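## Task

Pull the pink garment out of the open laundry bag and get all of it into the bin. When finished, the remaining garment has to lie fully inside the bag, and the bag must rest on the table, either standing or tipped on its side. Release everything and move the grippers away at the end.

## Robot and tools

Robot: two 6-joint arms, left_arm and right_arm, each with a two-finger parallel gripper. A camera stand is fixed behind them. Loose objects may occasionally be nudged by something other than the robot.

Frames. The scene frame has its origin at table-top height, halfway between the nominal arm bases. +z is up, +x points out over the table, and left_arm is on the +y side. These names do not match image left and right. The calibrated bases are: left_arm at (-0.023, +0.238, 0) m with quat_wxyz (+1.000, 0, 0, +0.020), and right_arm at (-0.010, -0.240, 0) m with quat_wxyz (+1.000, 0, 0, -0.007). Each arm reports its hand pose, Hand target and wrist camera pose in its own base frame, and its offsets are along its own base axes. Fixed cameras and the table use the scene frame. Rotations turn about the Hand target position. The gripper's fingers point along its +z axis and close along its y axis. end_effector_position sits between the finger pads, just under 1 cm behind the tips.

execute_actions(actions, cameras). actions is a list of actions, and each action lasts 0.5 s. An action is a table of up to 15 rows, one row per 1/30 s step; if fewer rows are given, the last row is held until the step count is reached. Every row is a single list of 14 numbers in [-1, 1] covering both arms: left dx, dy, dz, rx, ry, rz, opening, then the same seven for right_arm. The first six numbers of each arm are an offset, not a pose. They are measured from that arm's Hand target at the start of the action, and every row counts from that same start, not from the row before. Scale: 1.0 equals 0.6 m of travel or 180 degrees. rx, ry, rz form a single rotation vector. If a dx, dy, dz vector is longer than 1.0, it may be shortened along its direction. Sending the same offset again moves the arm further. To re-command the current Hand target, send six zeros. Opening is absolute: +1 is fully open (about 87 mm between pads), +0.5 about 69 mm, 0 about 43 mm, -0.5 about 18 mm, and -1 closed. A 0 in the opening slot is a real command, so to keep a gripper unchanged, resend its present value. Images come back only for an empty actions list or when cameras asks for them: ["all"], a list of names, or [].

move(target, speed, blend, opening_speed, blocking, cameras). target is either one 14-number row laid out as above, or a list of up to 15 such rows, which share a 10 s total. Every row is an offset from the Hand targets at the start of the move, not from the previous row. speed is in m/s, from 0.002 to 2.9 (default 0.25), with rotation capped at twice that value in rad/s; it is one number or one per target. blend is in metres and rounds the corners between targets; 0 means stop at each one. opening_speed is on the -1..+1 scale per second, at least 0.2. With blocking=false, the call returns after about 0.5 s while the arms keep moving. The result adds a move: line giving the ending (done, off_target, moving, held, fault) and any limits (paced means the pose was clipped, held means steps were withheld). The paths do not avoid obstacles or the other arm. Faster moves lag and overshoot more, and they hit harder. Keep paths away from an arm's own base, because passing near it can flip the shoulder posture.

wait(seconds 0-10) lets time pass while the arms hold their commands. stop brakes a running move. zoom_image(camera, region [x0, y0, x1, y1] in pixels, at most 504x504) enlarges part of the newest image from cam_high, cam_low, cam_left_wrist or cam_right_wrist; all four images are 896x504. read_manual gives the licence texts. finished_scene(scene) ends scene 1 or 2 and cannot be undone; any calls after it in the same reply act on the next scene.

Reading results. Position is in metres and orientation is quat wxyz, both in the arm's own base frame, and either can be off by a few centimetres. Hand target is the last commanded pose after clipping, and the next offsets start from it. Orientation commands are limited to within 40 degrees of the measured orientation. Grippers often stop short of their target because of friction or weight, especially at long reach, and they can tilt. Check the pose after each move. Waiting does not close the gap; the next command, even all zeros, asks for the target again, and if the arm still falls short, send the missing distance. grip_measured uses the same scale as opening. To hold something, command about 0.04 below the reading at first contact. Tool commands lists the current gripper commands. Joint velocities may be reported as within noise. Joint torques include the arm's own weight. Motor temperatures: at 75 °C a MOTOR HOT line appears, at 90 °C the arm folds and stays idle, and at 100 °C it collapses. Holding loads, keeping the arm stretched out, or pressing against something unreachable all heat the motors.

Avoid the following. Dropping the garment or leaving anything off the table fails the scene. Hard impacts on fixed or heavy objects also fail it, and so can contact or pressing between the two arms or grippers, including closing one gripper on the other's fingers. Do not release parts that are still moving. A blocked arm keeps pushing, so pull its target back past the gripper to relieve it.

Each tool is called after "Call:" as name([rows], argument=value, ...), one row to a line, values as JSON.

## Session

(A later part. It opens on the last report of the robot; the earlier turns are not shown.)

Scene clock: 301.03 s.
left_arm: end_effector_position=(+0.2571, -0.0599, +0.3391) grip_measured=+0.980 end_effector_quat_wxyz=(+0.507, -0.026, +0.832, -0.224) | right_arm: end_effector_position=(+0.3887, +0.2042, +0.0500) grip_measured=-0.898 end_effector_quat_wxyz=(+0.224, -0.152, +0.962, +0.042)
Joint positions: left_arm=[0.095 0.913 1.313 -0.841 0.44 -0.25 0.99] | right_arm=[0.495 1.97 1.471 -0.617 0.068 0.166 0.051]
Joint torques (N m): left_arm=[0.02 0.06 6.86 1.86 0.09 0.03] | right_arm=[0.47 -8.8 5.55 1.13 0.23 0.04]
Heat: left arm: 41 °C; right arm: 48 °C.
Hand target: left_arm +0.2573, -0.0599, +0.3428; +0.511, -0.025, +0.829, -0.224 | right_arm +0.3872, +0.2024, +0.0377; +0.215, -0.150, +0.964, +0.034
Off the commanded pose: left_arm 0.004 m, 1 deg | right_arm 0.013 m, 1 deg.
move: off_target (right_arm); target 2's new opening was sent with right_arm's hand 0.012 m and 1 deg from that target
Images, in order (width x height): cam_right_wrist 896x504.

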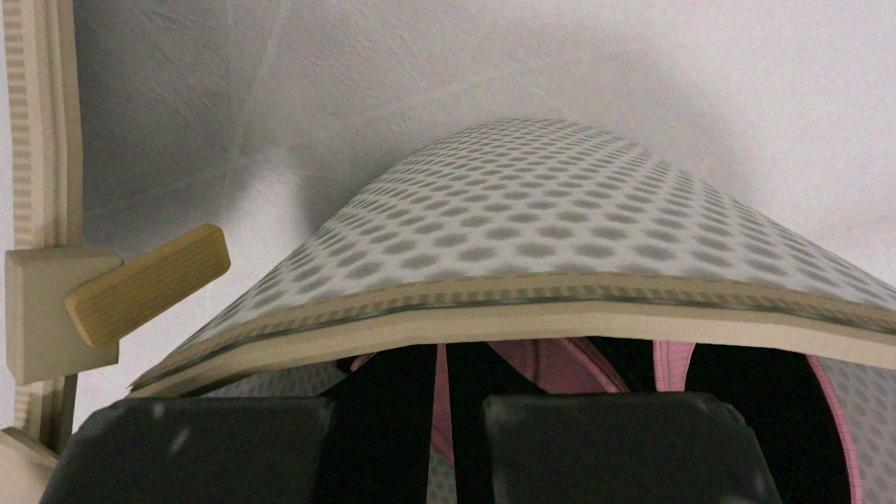

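Call:
move([
  [0,0,0,0,0,0,1,-0.03,-0.01,0.13,0,0,0,-1],
  [0,0,0,0,0,0,1,-0.06,-0.06,0.33,0,0,0,-1],
], cameras=["all"], speed=0.15, blend=[0.02,0])

Scene clock: 306.20 s.
left_arm: end_effector_position=(+0.2571, -0.0599, +0.3391) grip_measured=+0.980 end_effector_quat_wxyz=(+0.507, -0.026, +0.832, -0.224) | right_arm: end_effector_position=(+0.3522, +0.1681, +0.2299) grip_measured=-0.907 end_effector_quat_wxyz=(+0.213, -0.146, +0.965, +0.032)
Joint positions: left_arm=[0.095 0.913 1.313 -0.841 0.44 -0.25 0.99] | right_arm=[0.46 1.86 2.06 -1.34 0.068 0.145 0.046]
Joint torques (N m): left_arm=[-0.01 0.09 6.84 1.85 0.08 0.03] | right_arm=[-0.03 -9.58 8.06 0.75 0.07 -0.13]
Heat: left arm: 41 °C; right arm: 48 °C.
Hand target: left_arm +0.2573, -0.0599, +0.3428; +0.511, -0.025, +0.829, -0.224 | right_arm +0.3512, +0.1665, +0.2357; +0.215, -0.150, +0.964, +0.034
Off the commanded pose: left_arm 0.004 m, 1 deg | right_arm 0.006 m, 1 deg.
move: done

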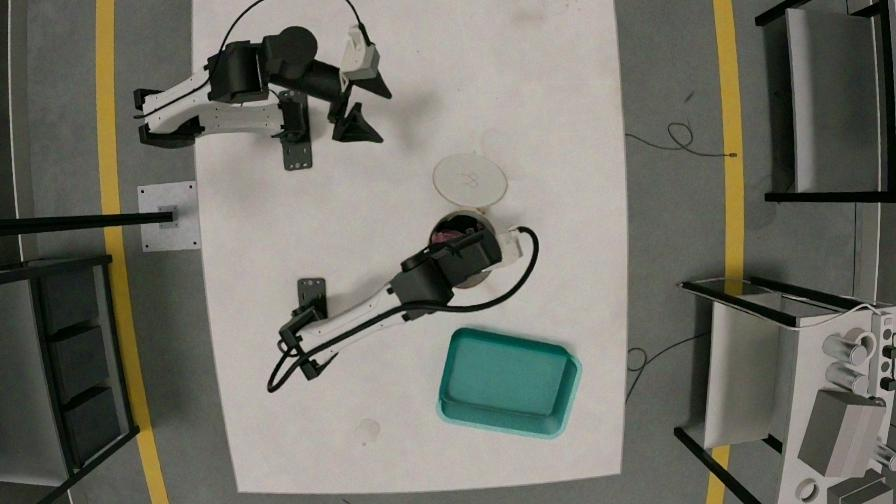

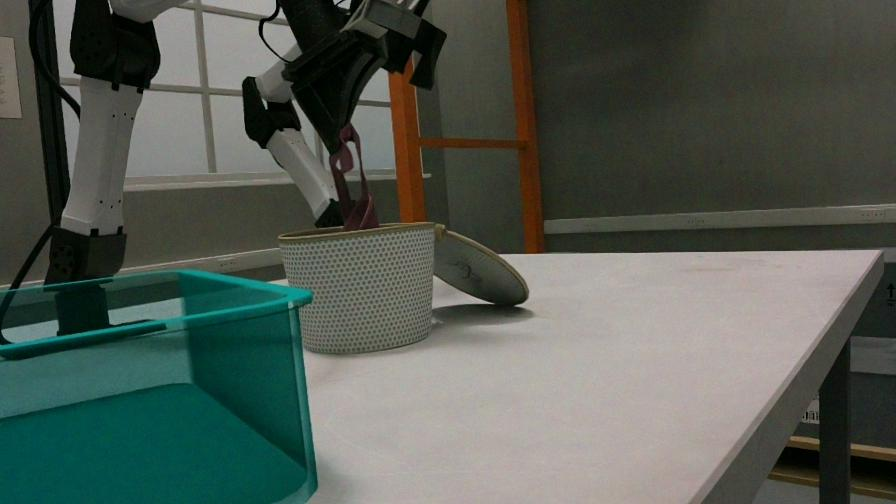

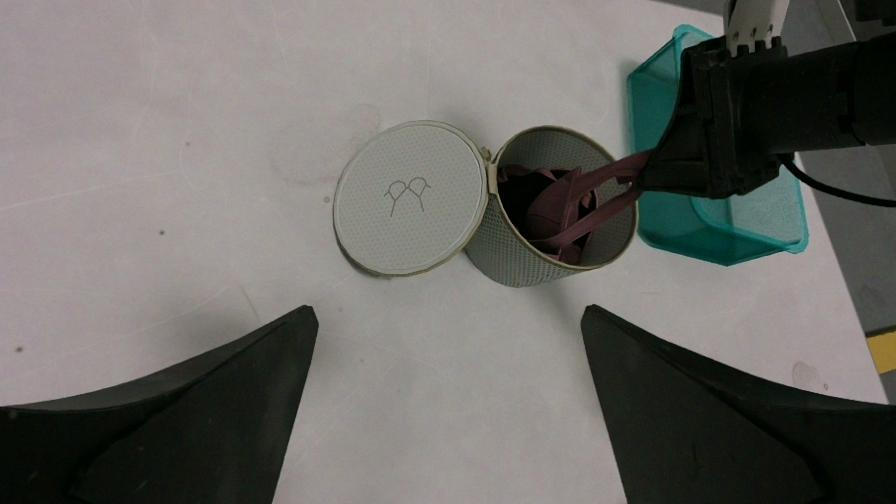

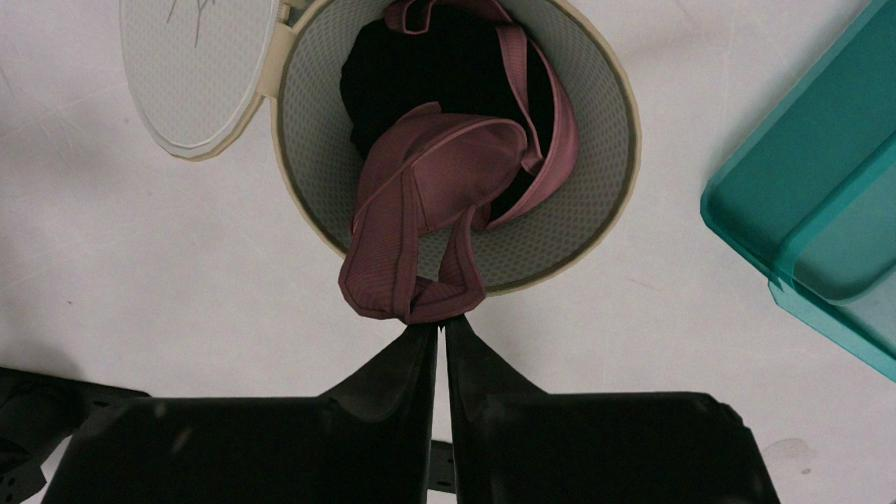

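Call:
move([
  [0,0,0,0,0,0,1,0.02,-0.02,0.15,0.038,-0.119,0,-1],
  [0,0,0,0,0,0,1,0.048,-0.045,0.32,0.076,-0.238,0,-1],
], cameras=["all"], speed=0.12, blend=[0.02,0])

Scene clock: 314.83 s.
left_arm: end_effector_position=(+0.2571, -0.0599, +0.3391) grip_measured=+0.980 end_effector_quat_wxyz=(+0.507, -0.026, +0.832, -0.224) | right_arm: end_effector_position=(+0.3825, +0.1407, +0.4124) grip_measured=-0.907 end_effector_quat_wxyz=(+0.547, -0.123, +0.824, +0.083)
Joint positions: left_arm=[0.095 0.913 1.313 -0.841 0.44 -0.25 0.99] | right_arm=[0.382 1.525 2.025 -0.899 0.077 0.034 0.046]
Joint torques (N m): left_arm=[-0.01 0.09 6.84 1.85 0.09 0.02] | right_arm=[-0.13 -7.88 6.39 2.03 -0.02 -0.15]
Heat: left arm: 41 °C; right arm: 47 °C.
Hand target: left_arm +0.2573, -0.0599, +0.3428; +0.511, -0.025, +0.829, -0.224 | right_arm +0.3800, +0.1395, +0.4278; +0.568, -0.126, +0.809, +0.089
Off the commanded pose: left_arm 0.004 m, 1 deg | right_arm 0.016 m, 3 deg.
move: off_target (right_arm)

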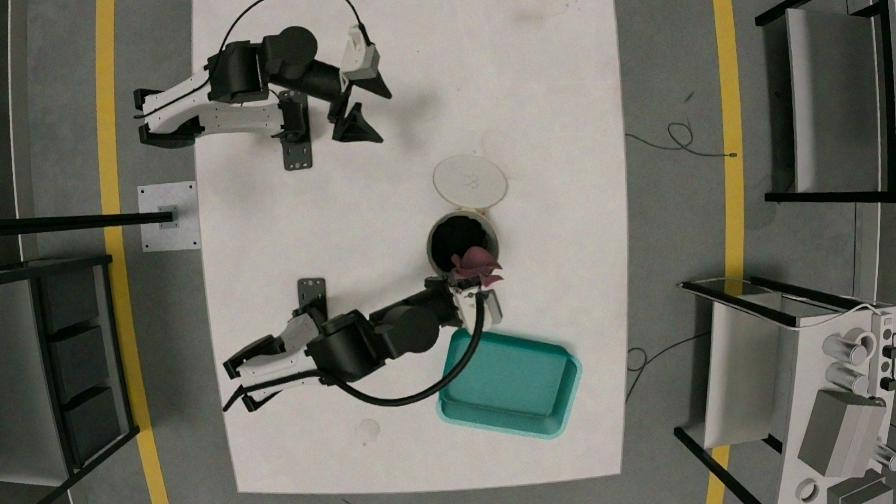

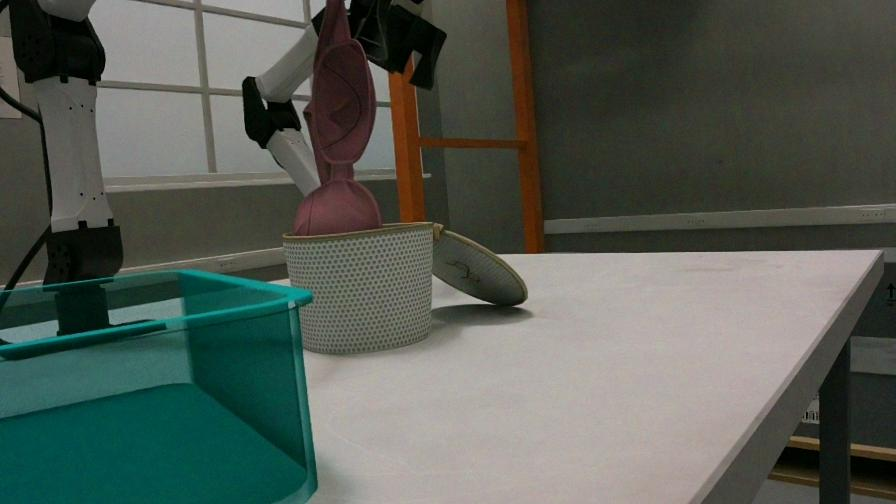

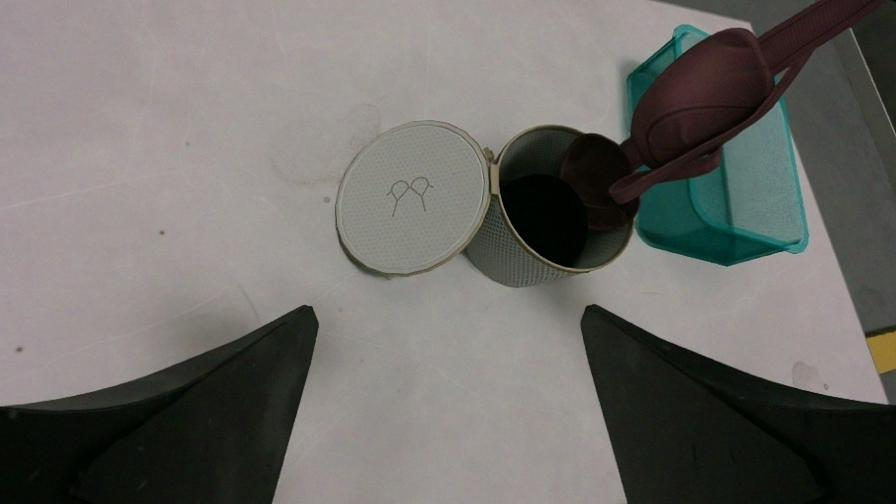

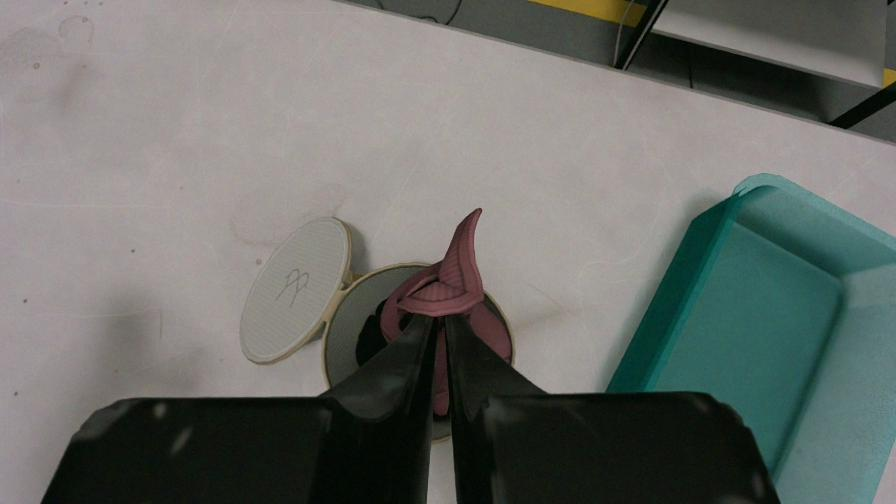

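Call:
move([
  [0,0,0,0,0,0,1,0,0,0.167,0,0,0,-1],
  [0,0,0,0,0,0,1,0.2,-0.583,0.167,0,0,-0.22,-1],
], cameras=["all"], speed=[0.12,0.22], blend=[0.02,0])

Scene clock: 326.27 s.
left_arm: end_effector_position=(+0.2571, -0.0599, +0.3391) grip_measured=+0.980 end_effector_quat_wxyz=(+0.507, -0.026, +0.832, -0.224) | right_arm: end_effector_position=(+0.4986, -0.2082, +0.5179) grip_measured=-0.907 end_effector_quat_wxyz=(+0.704, +0.129, +0.686, -0.132)
Joint positions: left_arm=[0.095 0.913 1.313 -0.841 0.44 -0.25 0.99] | right_arm=[-0.407 2.097 2.851 -0.729 -0.036 0.002 0.046]
Joint torques (N m): left_arm=[0.02 0.09 6.84 1.86 0.08 0.03] | right_arm=[0.44 -9.46 6.2 2.06 0.21 0.01]
Heat: left arm: 41 °C; right arm: 45 °C.
Hand target: left_arm +0.2573, -0.0599, +0.3428; +0.511, -0.025, +0.829, -0.224 | right_arm +0.5000, -0.2104, +0.5280; +0.564, +0.156, +0.803, -0.109
Off the commanded pose: left_arm 0.004 m, 1 deg | right_arm 0.010 m, 21 deg.
elbow stopped short (right arm): the move would have taken joint 3 (elbow) straighter than the controller allows.
move: off_target (right_arm)

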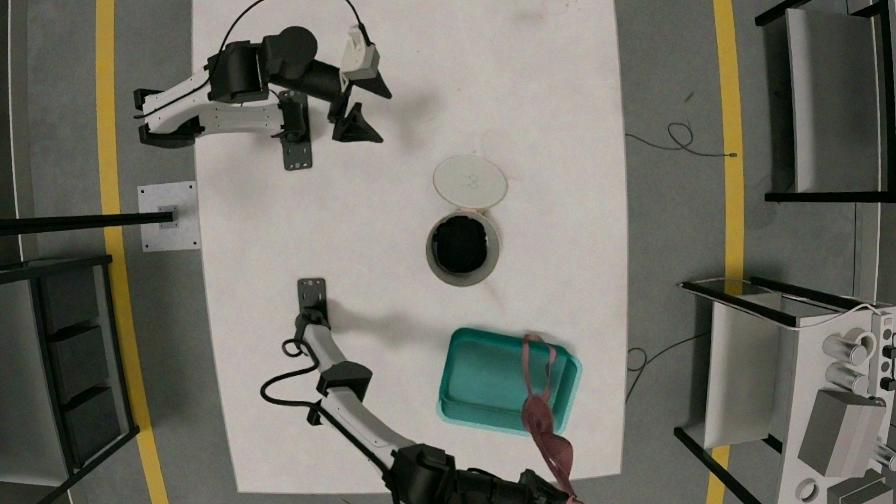

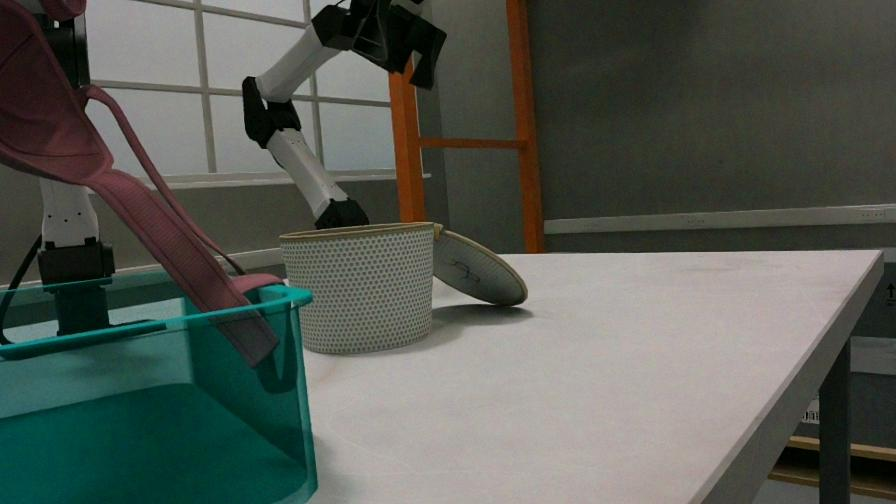

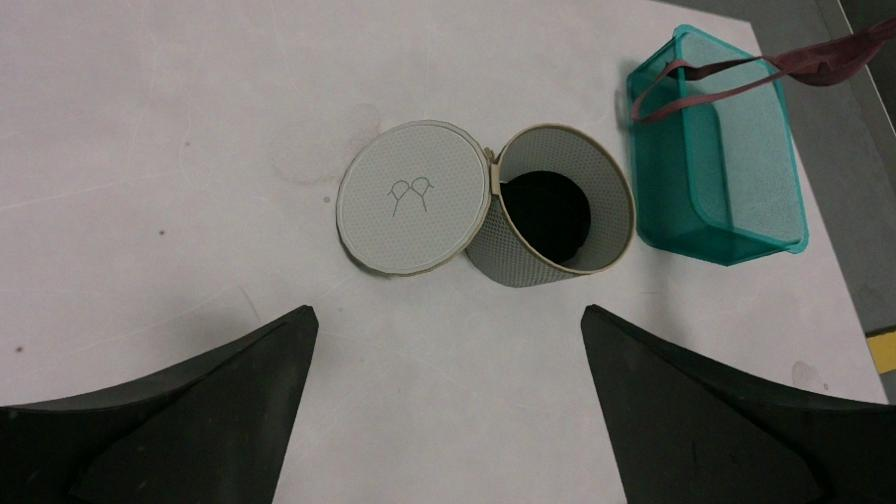

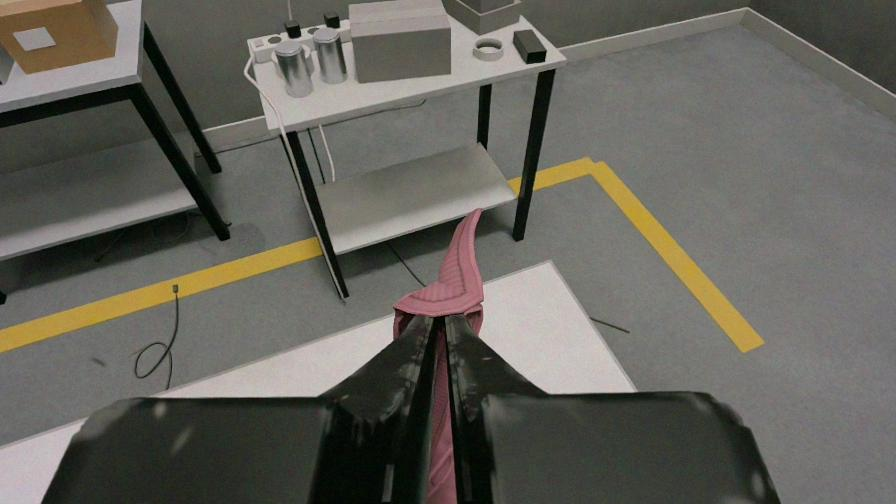

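Call:
zoom_image(camera="cam_low", region=[100, 200, 340, 420])

Call:
zoom_image(camera="cam_left_wrist", region=[600, 0, 860, 180])

Call:
execute_actions(actions=[])

Scaled by 2.100 from the camera's 896x504 image, which has a finer 1280x720 frame.

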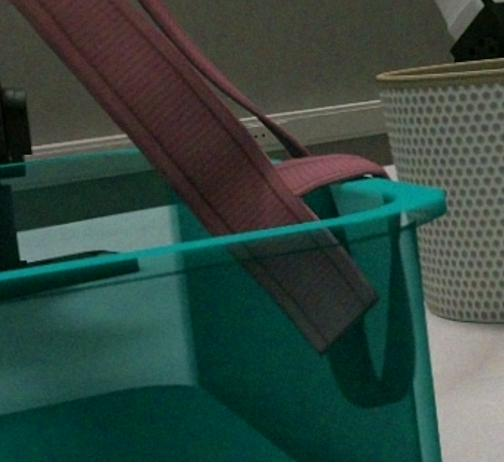

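Scaled by 1.938 from the camera's 896x504 image, which has a finer 1280x720 frame.

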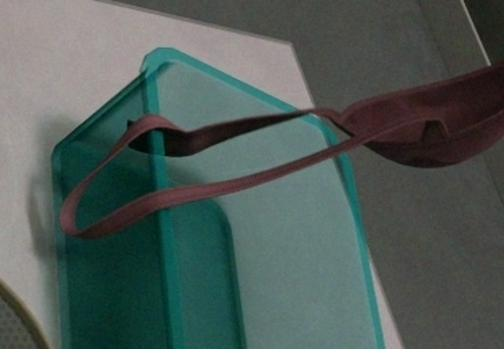

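Scene clock: 335.03 s.
left_arm: end_effector_position=(+0.2571, -0.0599, +0.3391) grip_measured=+0.980 end_effector_quat_wxyz=(+0.507, -0.026, +0.832, -0.224) | right_arm: end_effector_position=(+0.4986, -0.2082, +0.5180) grip_measured=-0.907 end_effector_quat_wxyz=(+0.704, +0.129, +0.686, -0.132)
Joint positions: left_arm=[0.095 0.913 1.313 -0.841 0.44 -0.25 0.99] | right_arm=[-0.407 2.097 2.851 -0.729 -0.036 0.002 0.046]
Joint velocities: within noise
Joint torques (N m): left_arm=[0.01 0.1 6.84 1.85 0.09 0.03] | right_arm=[0.44 -9.44 6.2 2.04 0.22 0]
Motor temperatures (°C): left_arm=[21 26 34 41 18 20 20] | right_arm=[19 45 39 31 21 23 21]
Heat: left arm: 41 °C; right arm: 45 °C.
Hand target: left_arm +0.2573, -0.0599, +0.3428; +0.511, -0.025, +0.829, -0.224 | right_arm +0.5000, -0.2104, +0.5279; +0.564, +0.156, +0.804, -0.109
Tool commands: left_gripper/opening=+1.0 right_gripper/opening=-1.0
Off the commanded pose: left_arm 0.004 m, 1 deg | right_arm 0.010 m, 21 deg.

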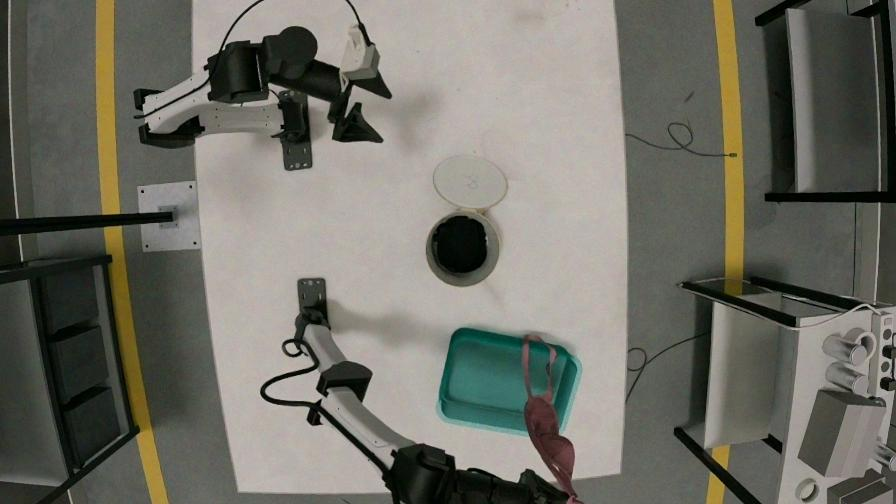

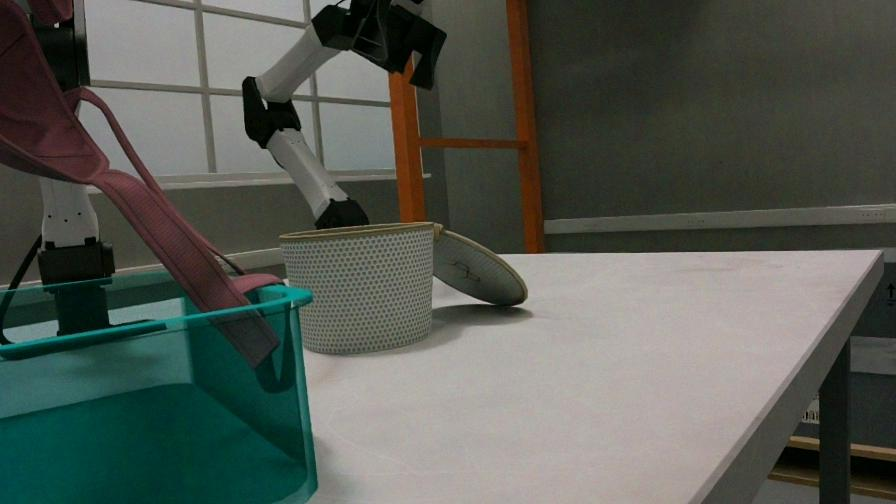

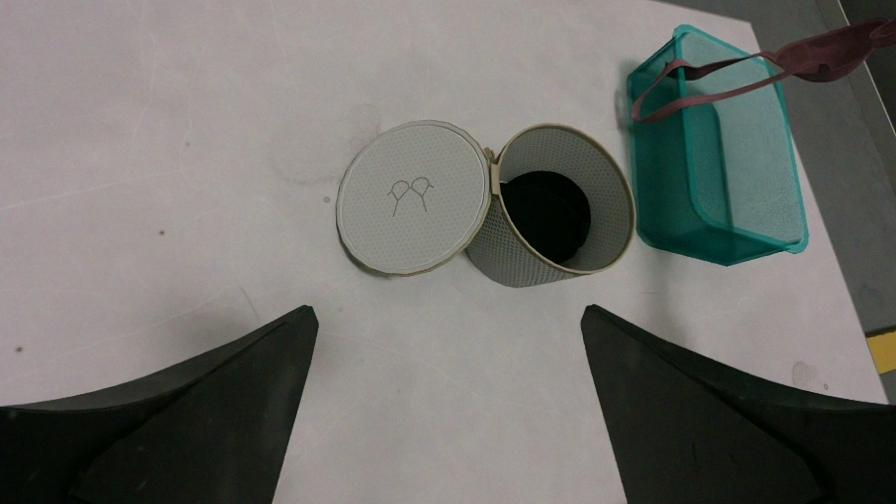

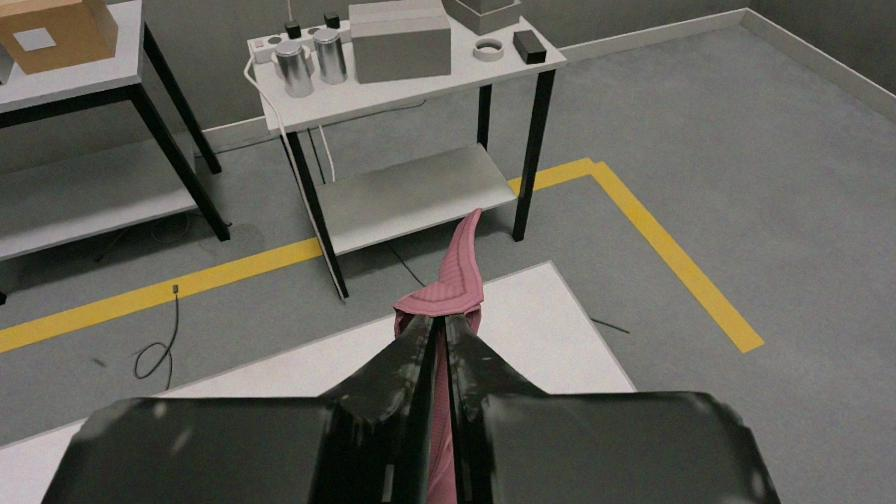

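Call:
move([
  [0,0,0,0,0,0,1,-0.10,-0.17,0.0,-0.04,-0.1,-0.05,-1],
], cameras=["cam_high","cam_low","cam_left_wrist"], speed=0.15)

Call:
zoom_image(camera="cam_high", region=[400, 300, 620, 504])

Scene clock: 341.57 s.
left_arm: end_effector_position=(+0.2571, -0.0599, +0.3391) grip_measured=+0.980 end_effector_quat_wxyz=(+0.507, -0.026, +0.832, -0.224) | right_arm: end_effector_position=(+0.4379, -0.3156, +0.5180) grip_measured=-0.907 end_effector_quat_wxyz=(+0.690, +0.198, +0.669, -0.190)
Joint positions: left_arm=[0.095 0.913 1.313 -0.841 0.44 -0.25 0.99] | right_arm=[-0.66 2.097 2.851 -0.729 -0.104 0.022 0.046]
Joint torques (N m): left_arm=[-0.01 0.09 6.86 1.86 0.08 0.03] | right_arm=[0.44 -9.78 6.2 1.97 0.01 0.1]
Heat: left arm: 41 °C; right arm: 44 °C.
Hand target: left_arm +0.2573, -0.0599, +0.3428; +0.511, -0.025, +0.829, -0.224 | right_arm +0.4400, -0.3123, +0.5279; +0.681, +0.197, +0.683, -0.177
Off the commanded pose: left_arm 0.004 m, 1 deg | right_arm 0.011 m, 2 deg.
elbow stopped short (right arm): the move would have taken joint 3 (elbow) straighter than the controller allows.
move: off_target (right_arm)
Images, in order (width x height): cam_high 896x504, cam_low 896x504, cam_left_wrist 896x504.

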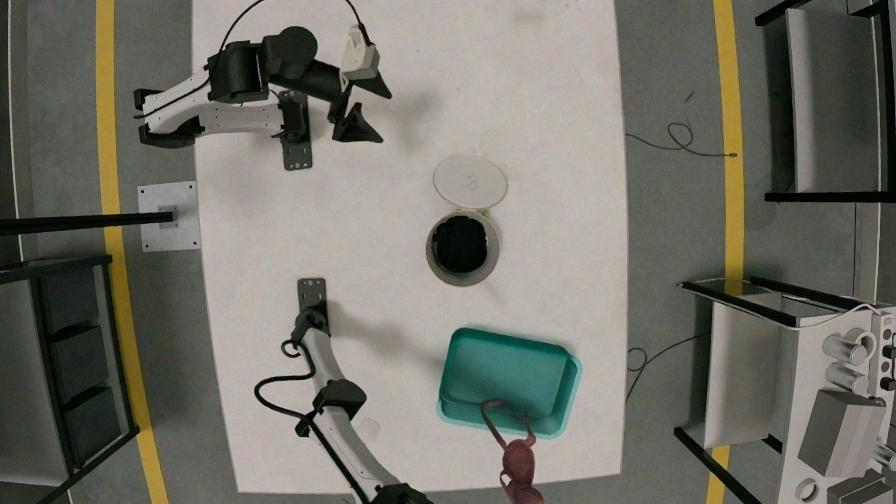

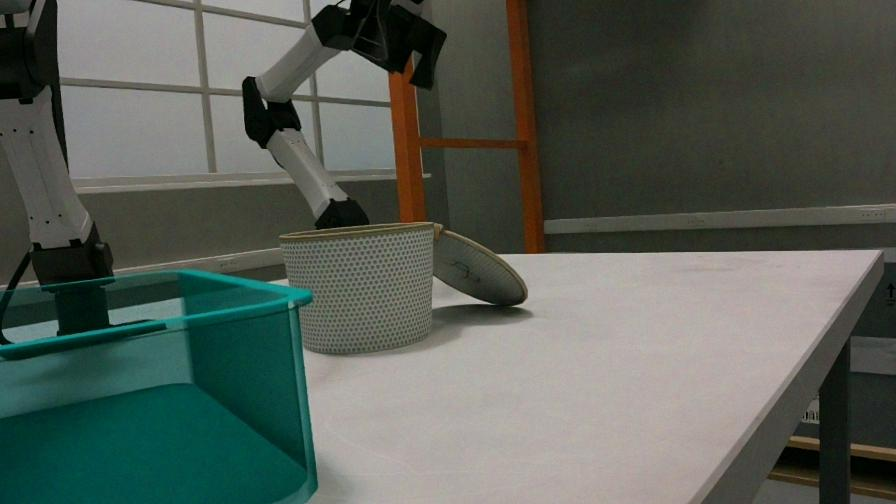

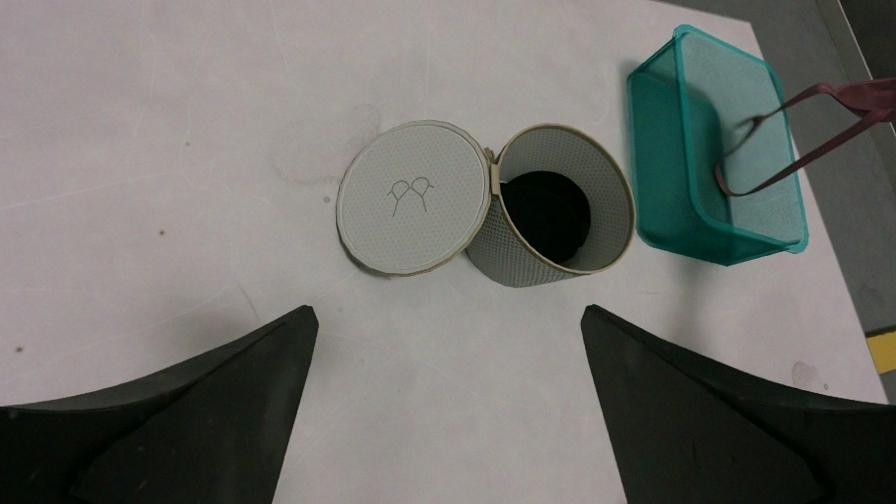

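Scaled by 2.291 from the camera's 896x504 image, which has a finer 1280x720 frame.

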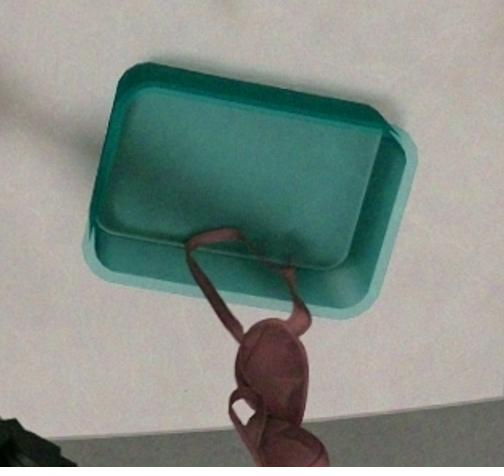

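Call:
move([
  [0,0,0,0,0,0,1,0.033,0.09,-0.18,0.03,0.05,0,-1],
  [0,0,0,0,0,0,1,0.083,0.18,-0.35,0.074,0.119,0,-1],
  [0,0,0,0,0,0,1,0.09,0.18,-0.52,0.09,0.14,0,-1],
], cameras=["all"], speed=0.18, blend=[0.03,0.02,0])

Call:
zoom_image(camera="cam_high", region=[400, 300, 620, 504])

Scene clock: 350.07 s.
left_arm: end_effector_position=(+0.2571, -0.0599, +0.3391) grip_measured=+0.980 end_effector_quat_wxyz=(+0.507, -0.026, +0.832, -0.224) | right_arm: end_effector_position=(+0.4923, -0.2014, +0.2198) grip_measured=-0.907 end_effector_quat_wxyz=(+0.481, +0.240, +0.835, -0.116)
Joint positions: left_arm=[0.095 0.913 1.313 -0.841 0.44 -0.25 0.99] | right_arm=[-0.352 1.831 1.65 -0.36 0.141 0.128 0.046]
Joint torques (N m): left_arm=[0.03 0.08 6.84 1.85 0.09 0.02] | right_arm=[0.2 -9.59 6.89 1.8 0.22 0.08]
Heat: left arm: 41 °C; right arm: 45 °C.
Hand target: left_arm +0.2573, -0.0599, +0.3428; +0.511, -0.025, +0.829, -0.224 | right_arm +0.4940, -0.2043, +0.2157; +0.482, +0.248, +0.832, -0.118
Off the commanded pose: left_arm 0.004 m, 1 deg | right_arm 0.005 m, 1 deg.
move: done

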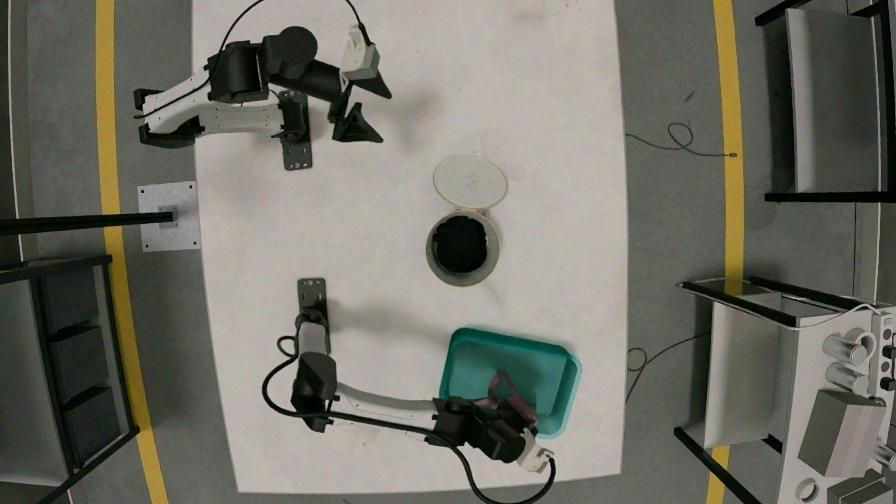

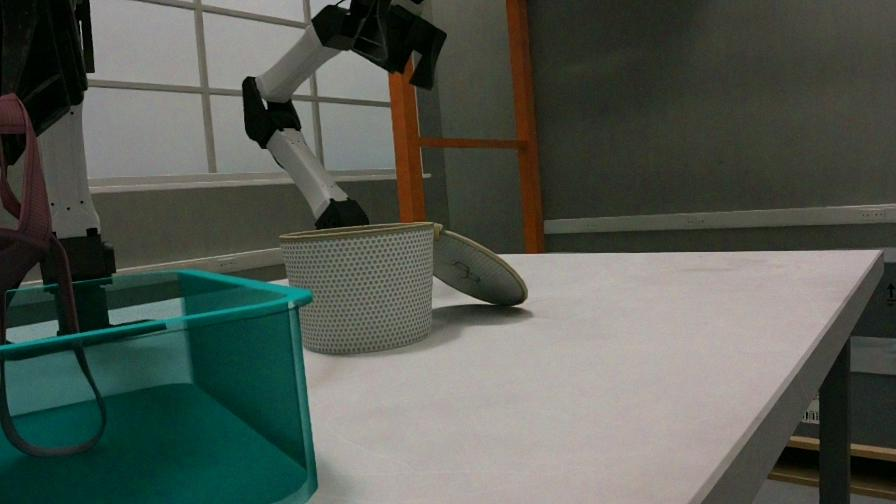

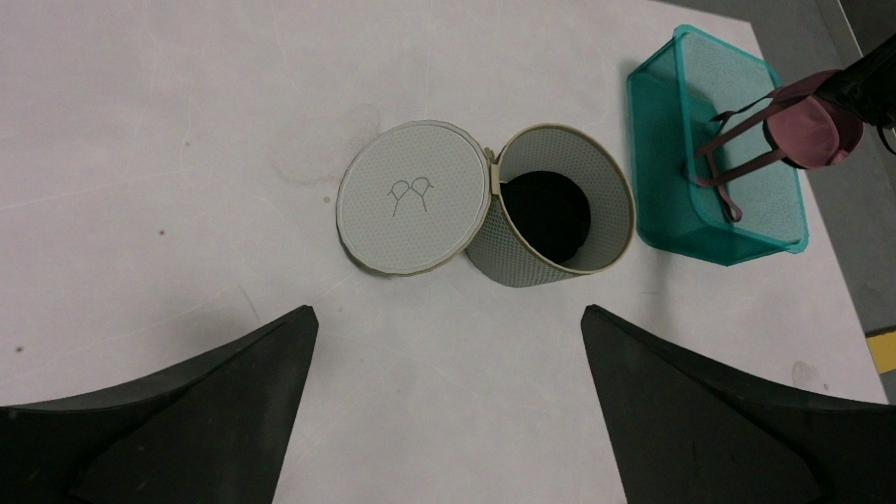

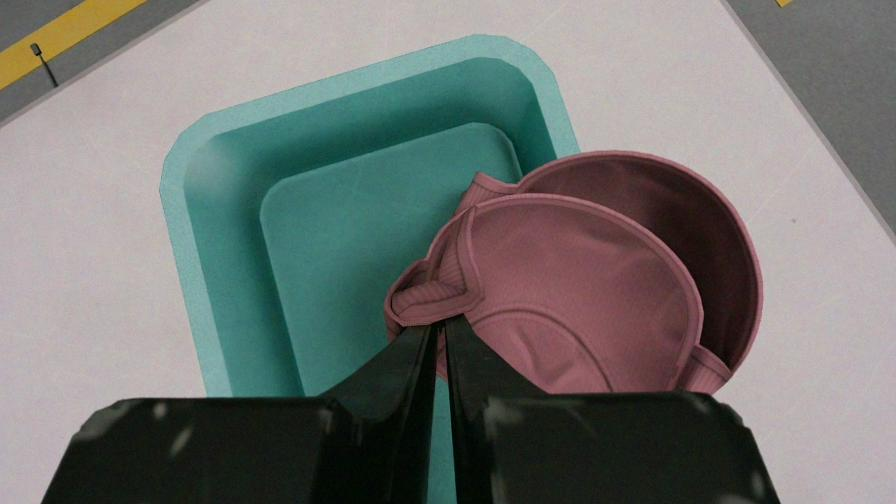

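Scaled by 2.291 from the camera's 896x504 image, which has a finer 1280x720 frame.

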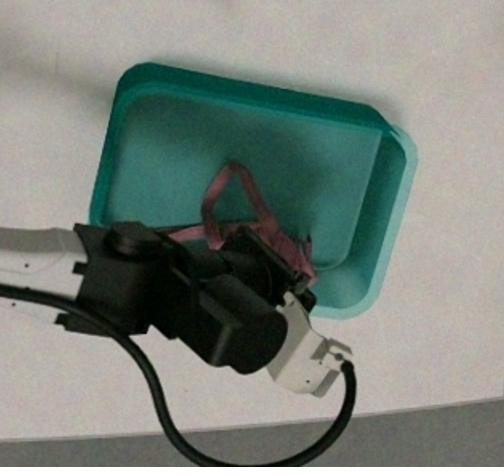

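Call:
move([
  [0,0,0,0,0,0,1,-0.01,0.13,0.06,0,0,0,-1],
  [0,0,0,0,0,0,1,-0.01,0.125,-0.12,0,0,0,-1],
], cameras=["all"], speed=0.15, blend=[0.02,0])

Call:
zoom_image(camera="cam_high", region=[400, 300, 620, 504])

Scene clock: 364.07 s.
left_arm: end_effector_position=(+0.2571, -0.0599, +0.3391) grip_measured=+0.980 end_effector_quat_wxyz=(+0.507, -0.026, +0.832, -0.224) | right_arm: end_effector_position=(+0.4878, -0.1254, +0.1489) grip_measured=-0.907 end_effector_quat_wxyz=(+0.482, +0.240, +0.835, -0.113)
Joint positions: left_arm=[0.095 0.913 1.313 -0.841 0.44 -0.25 0.99] | right_arm=[-0.169 1.765 1.288 -0.083 0.292 0.228 0.046]
Joint torques (N m): left_arm=[-0.01 0.1 6.86 1.85 0.08 0.02] | right_arm=[0.01 -8.61 6.56 1.8 0.3 0.06]
Heat: left arm: 41 °C; right arm: 46 °C.
Hand target: left_arm +0.2573, -0.0599, +0.3428; +0.511, -0.025, +0.829, -0.224 | right_arm +0.4881, -0.1293, +0.1438; +0.482, +0.248, +0.832, -0.118
Off the commanded pose: left_arm 0.004 m, 1 deg | right_arm 0.007 m, 1 deg.
move: done

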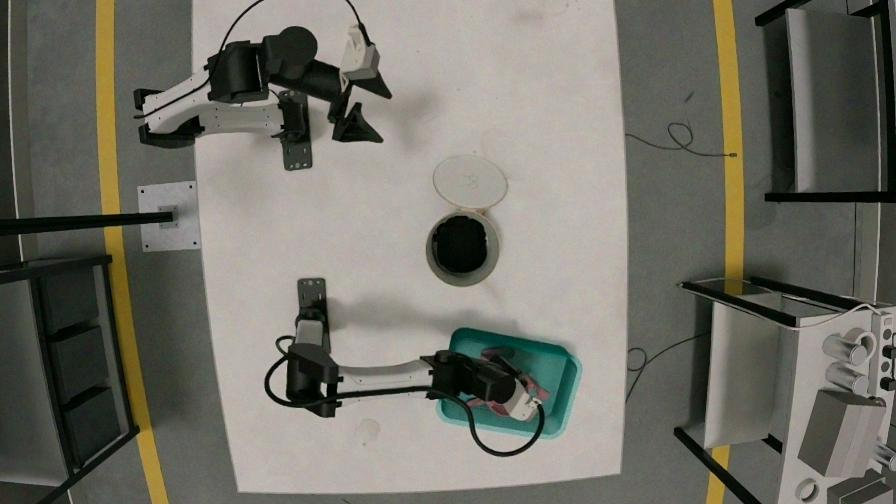

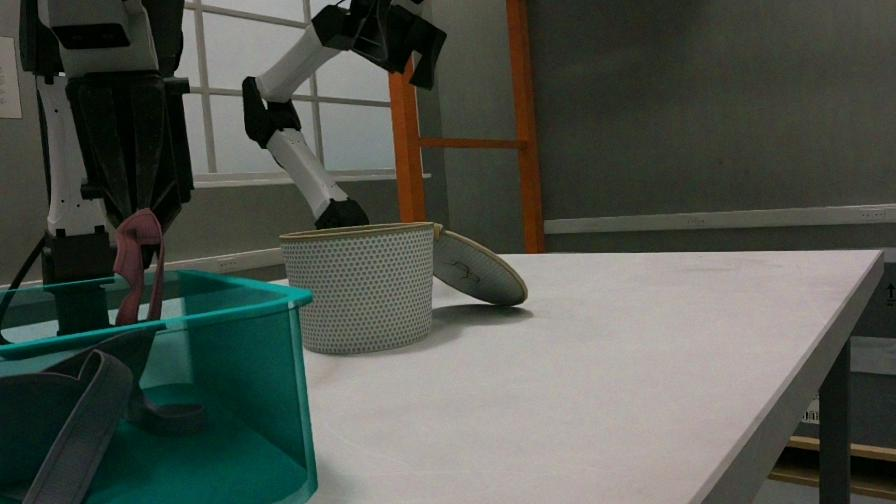

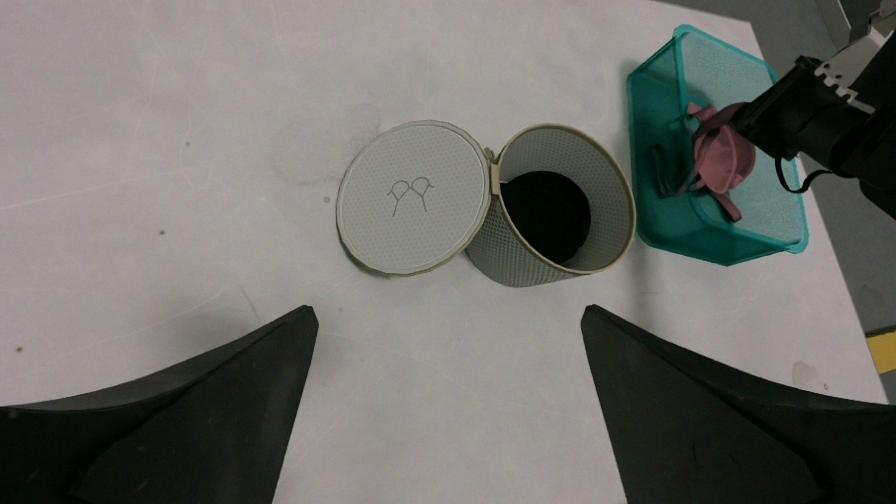

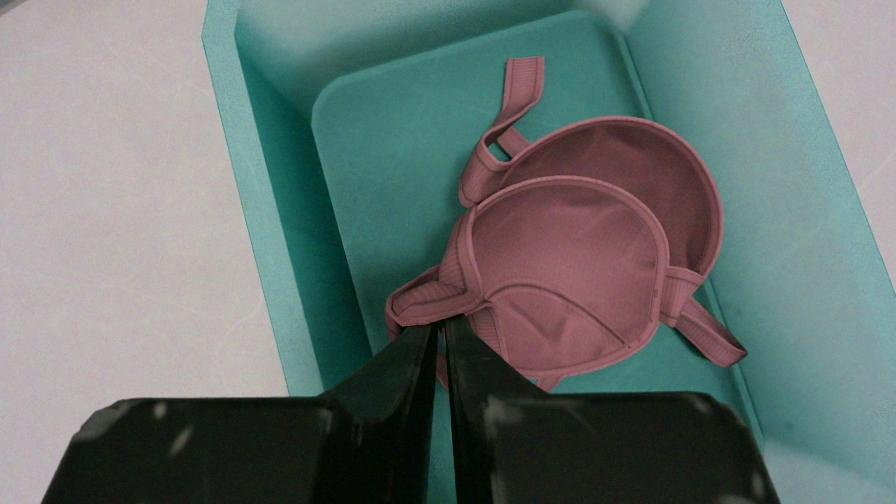

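Scaled by 2.291 from the camera's 896x504 image, which has a finer 1280x720 frame.

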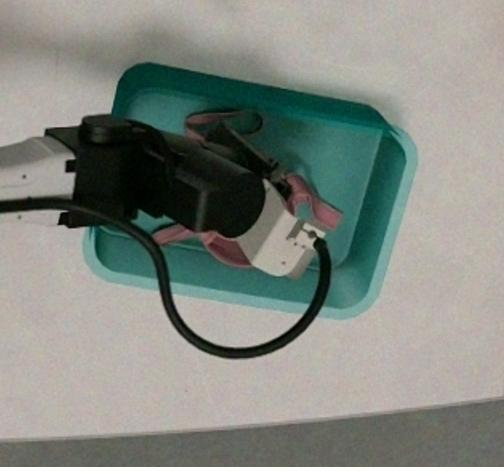

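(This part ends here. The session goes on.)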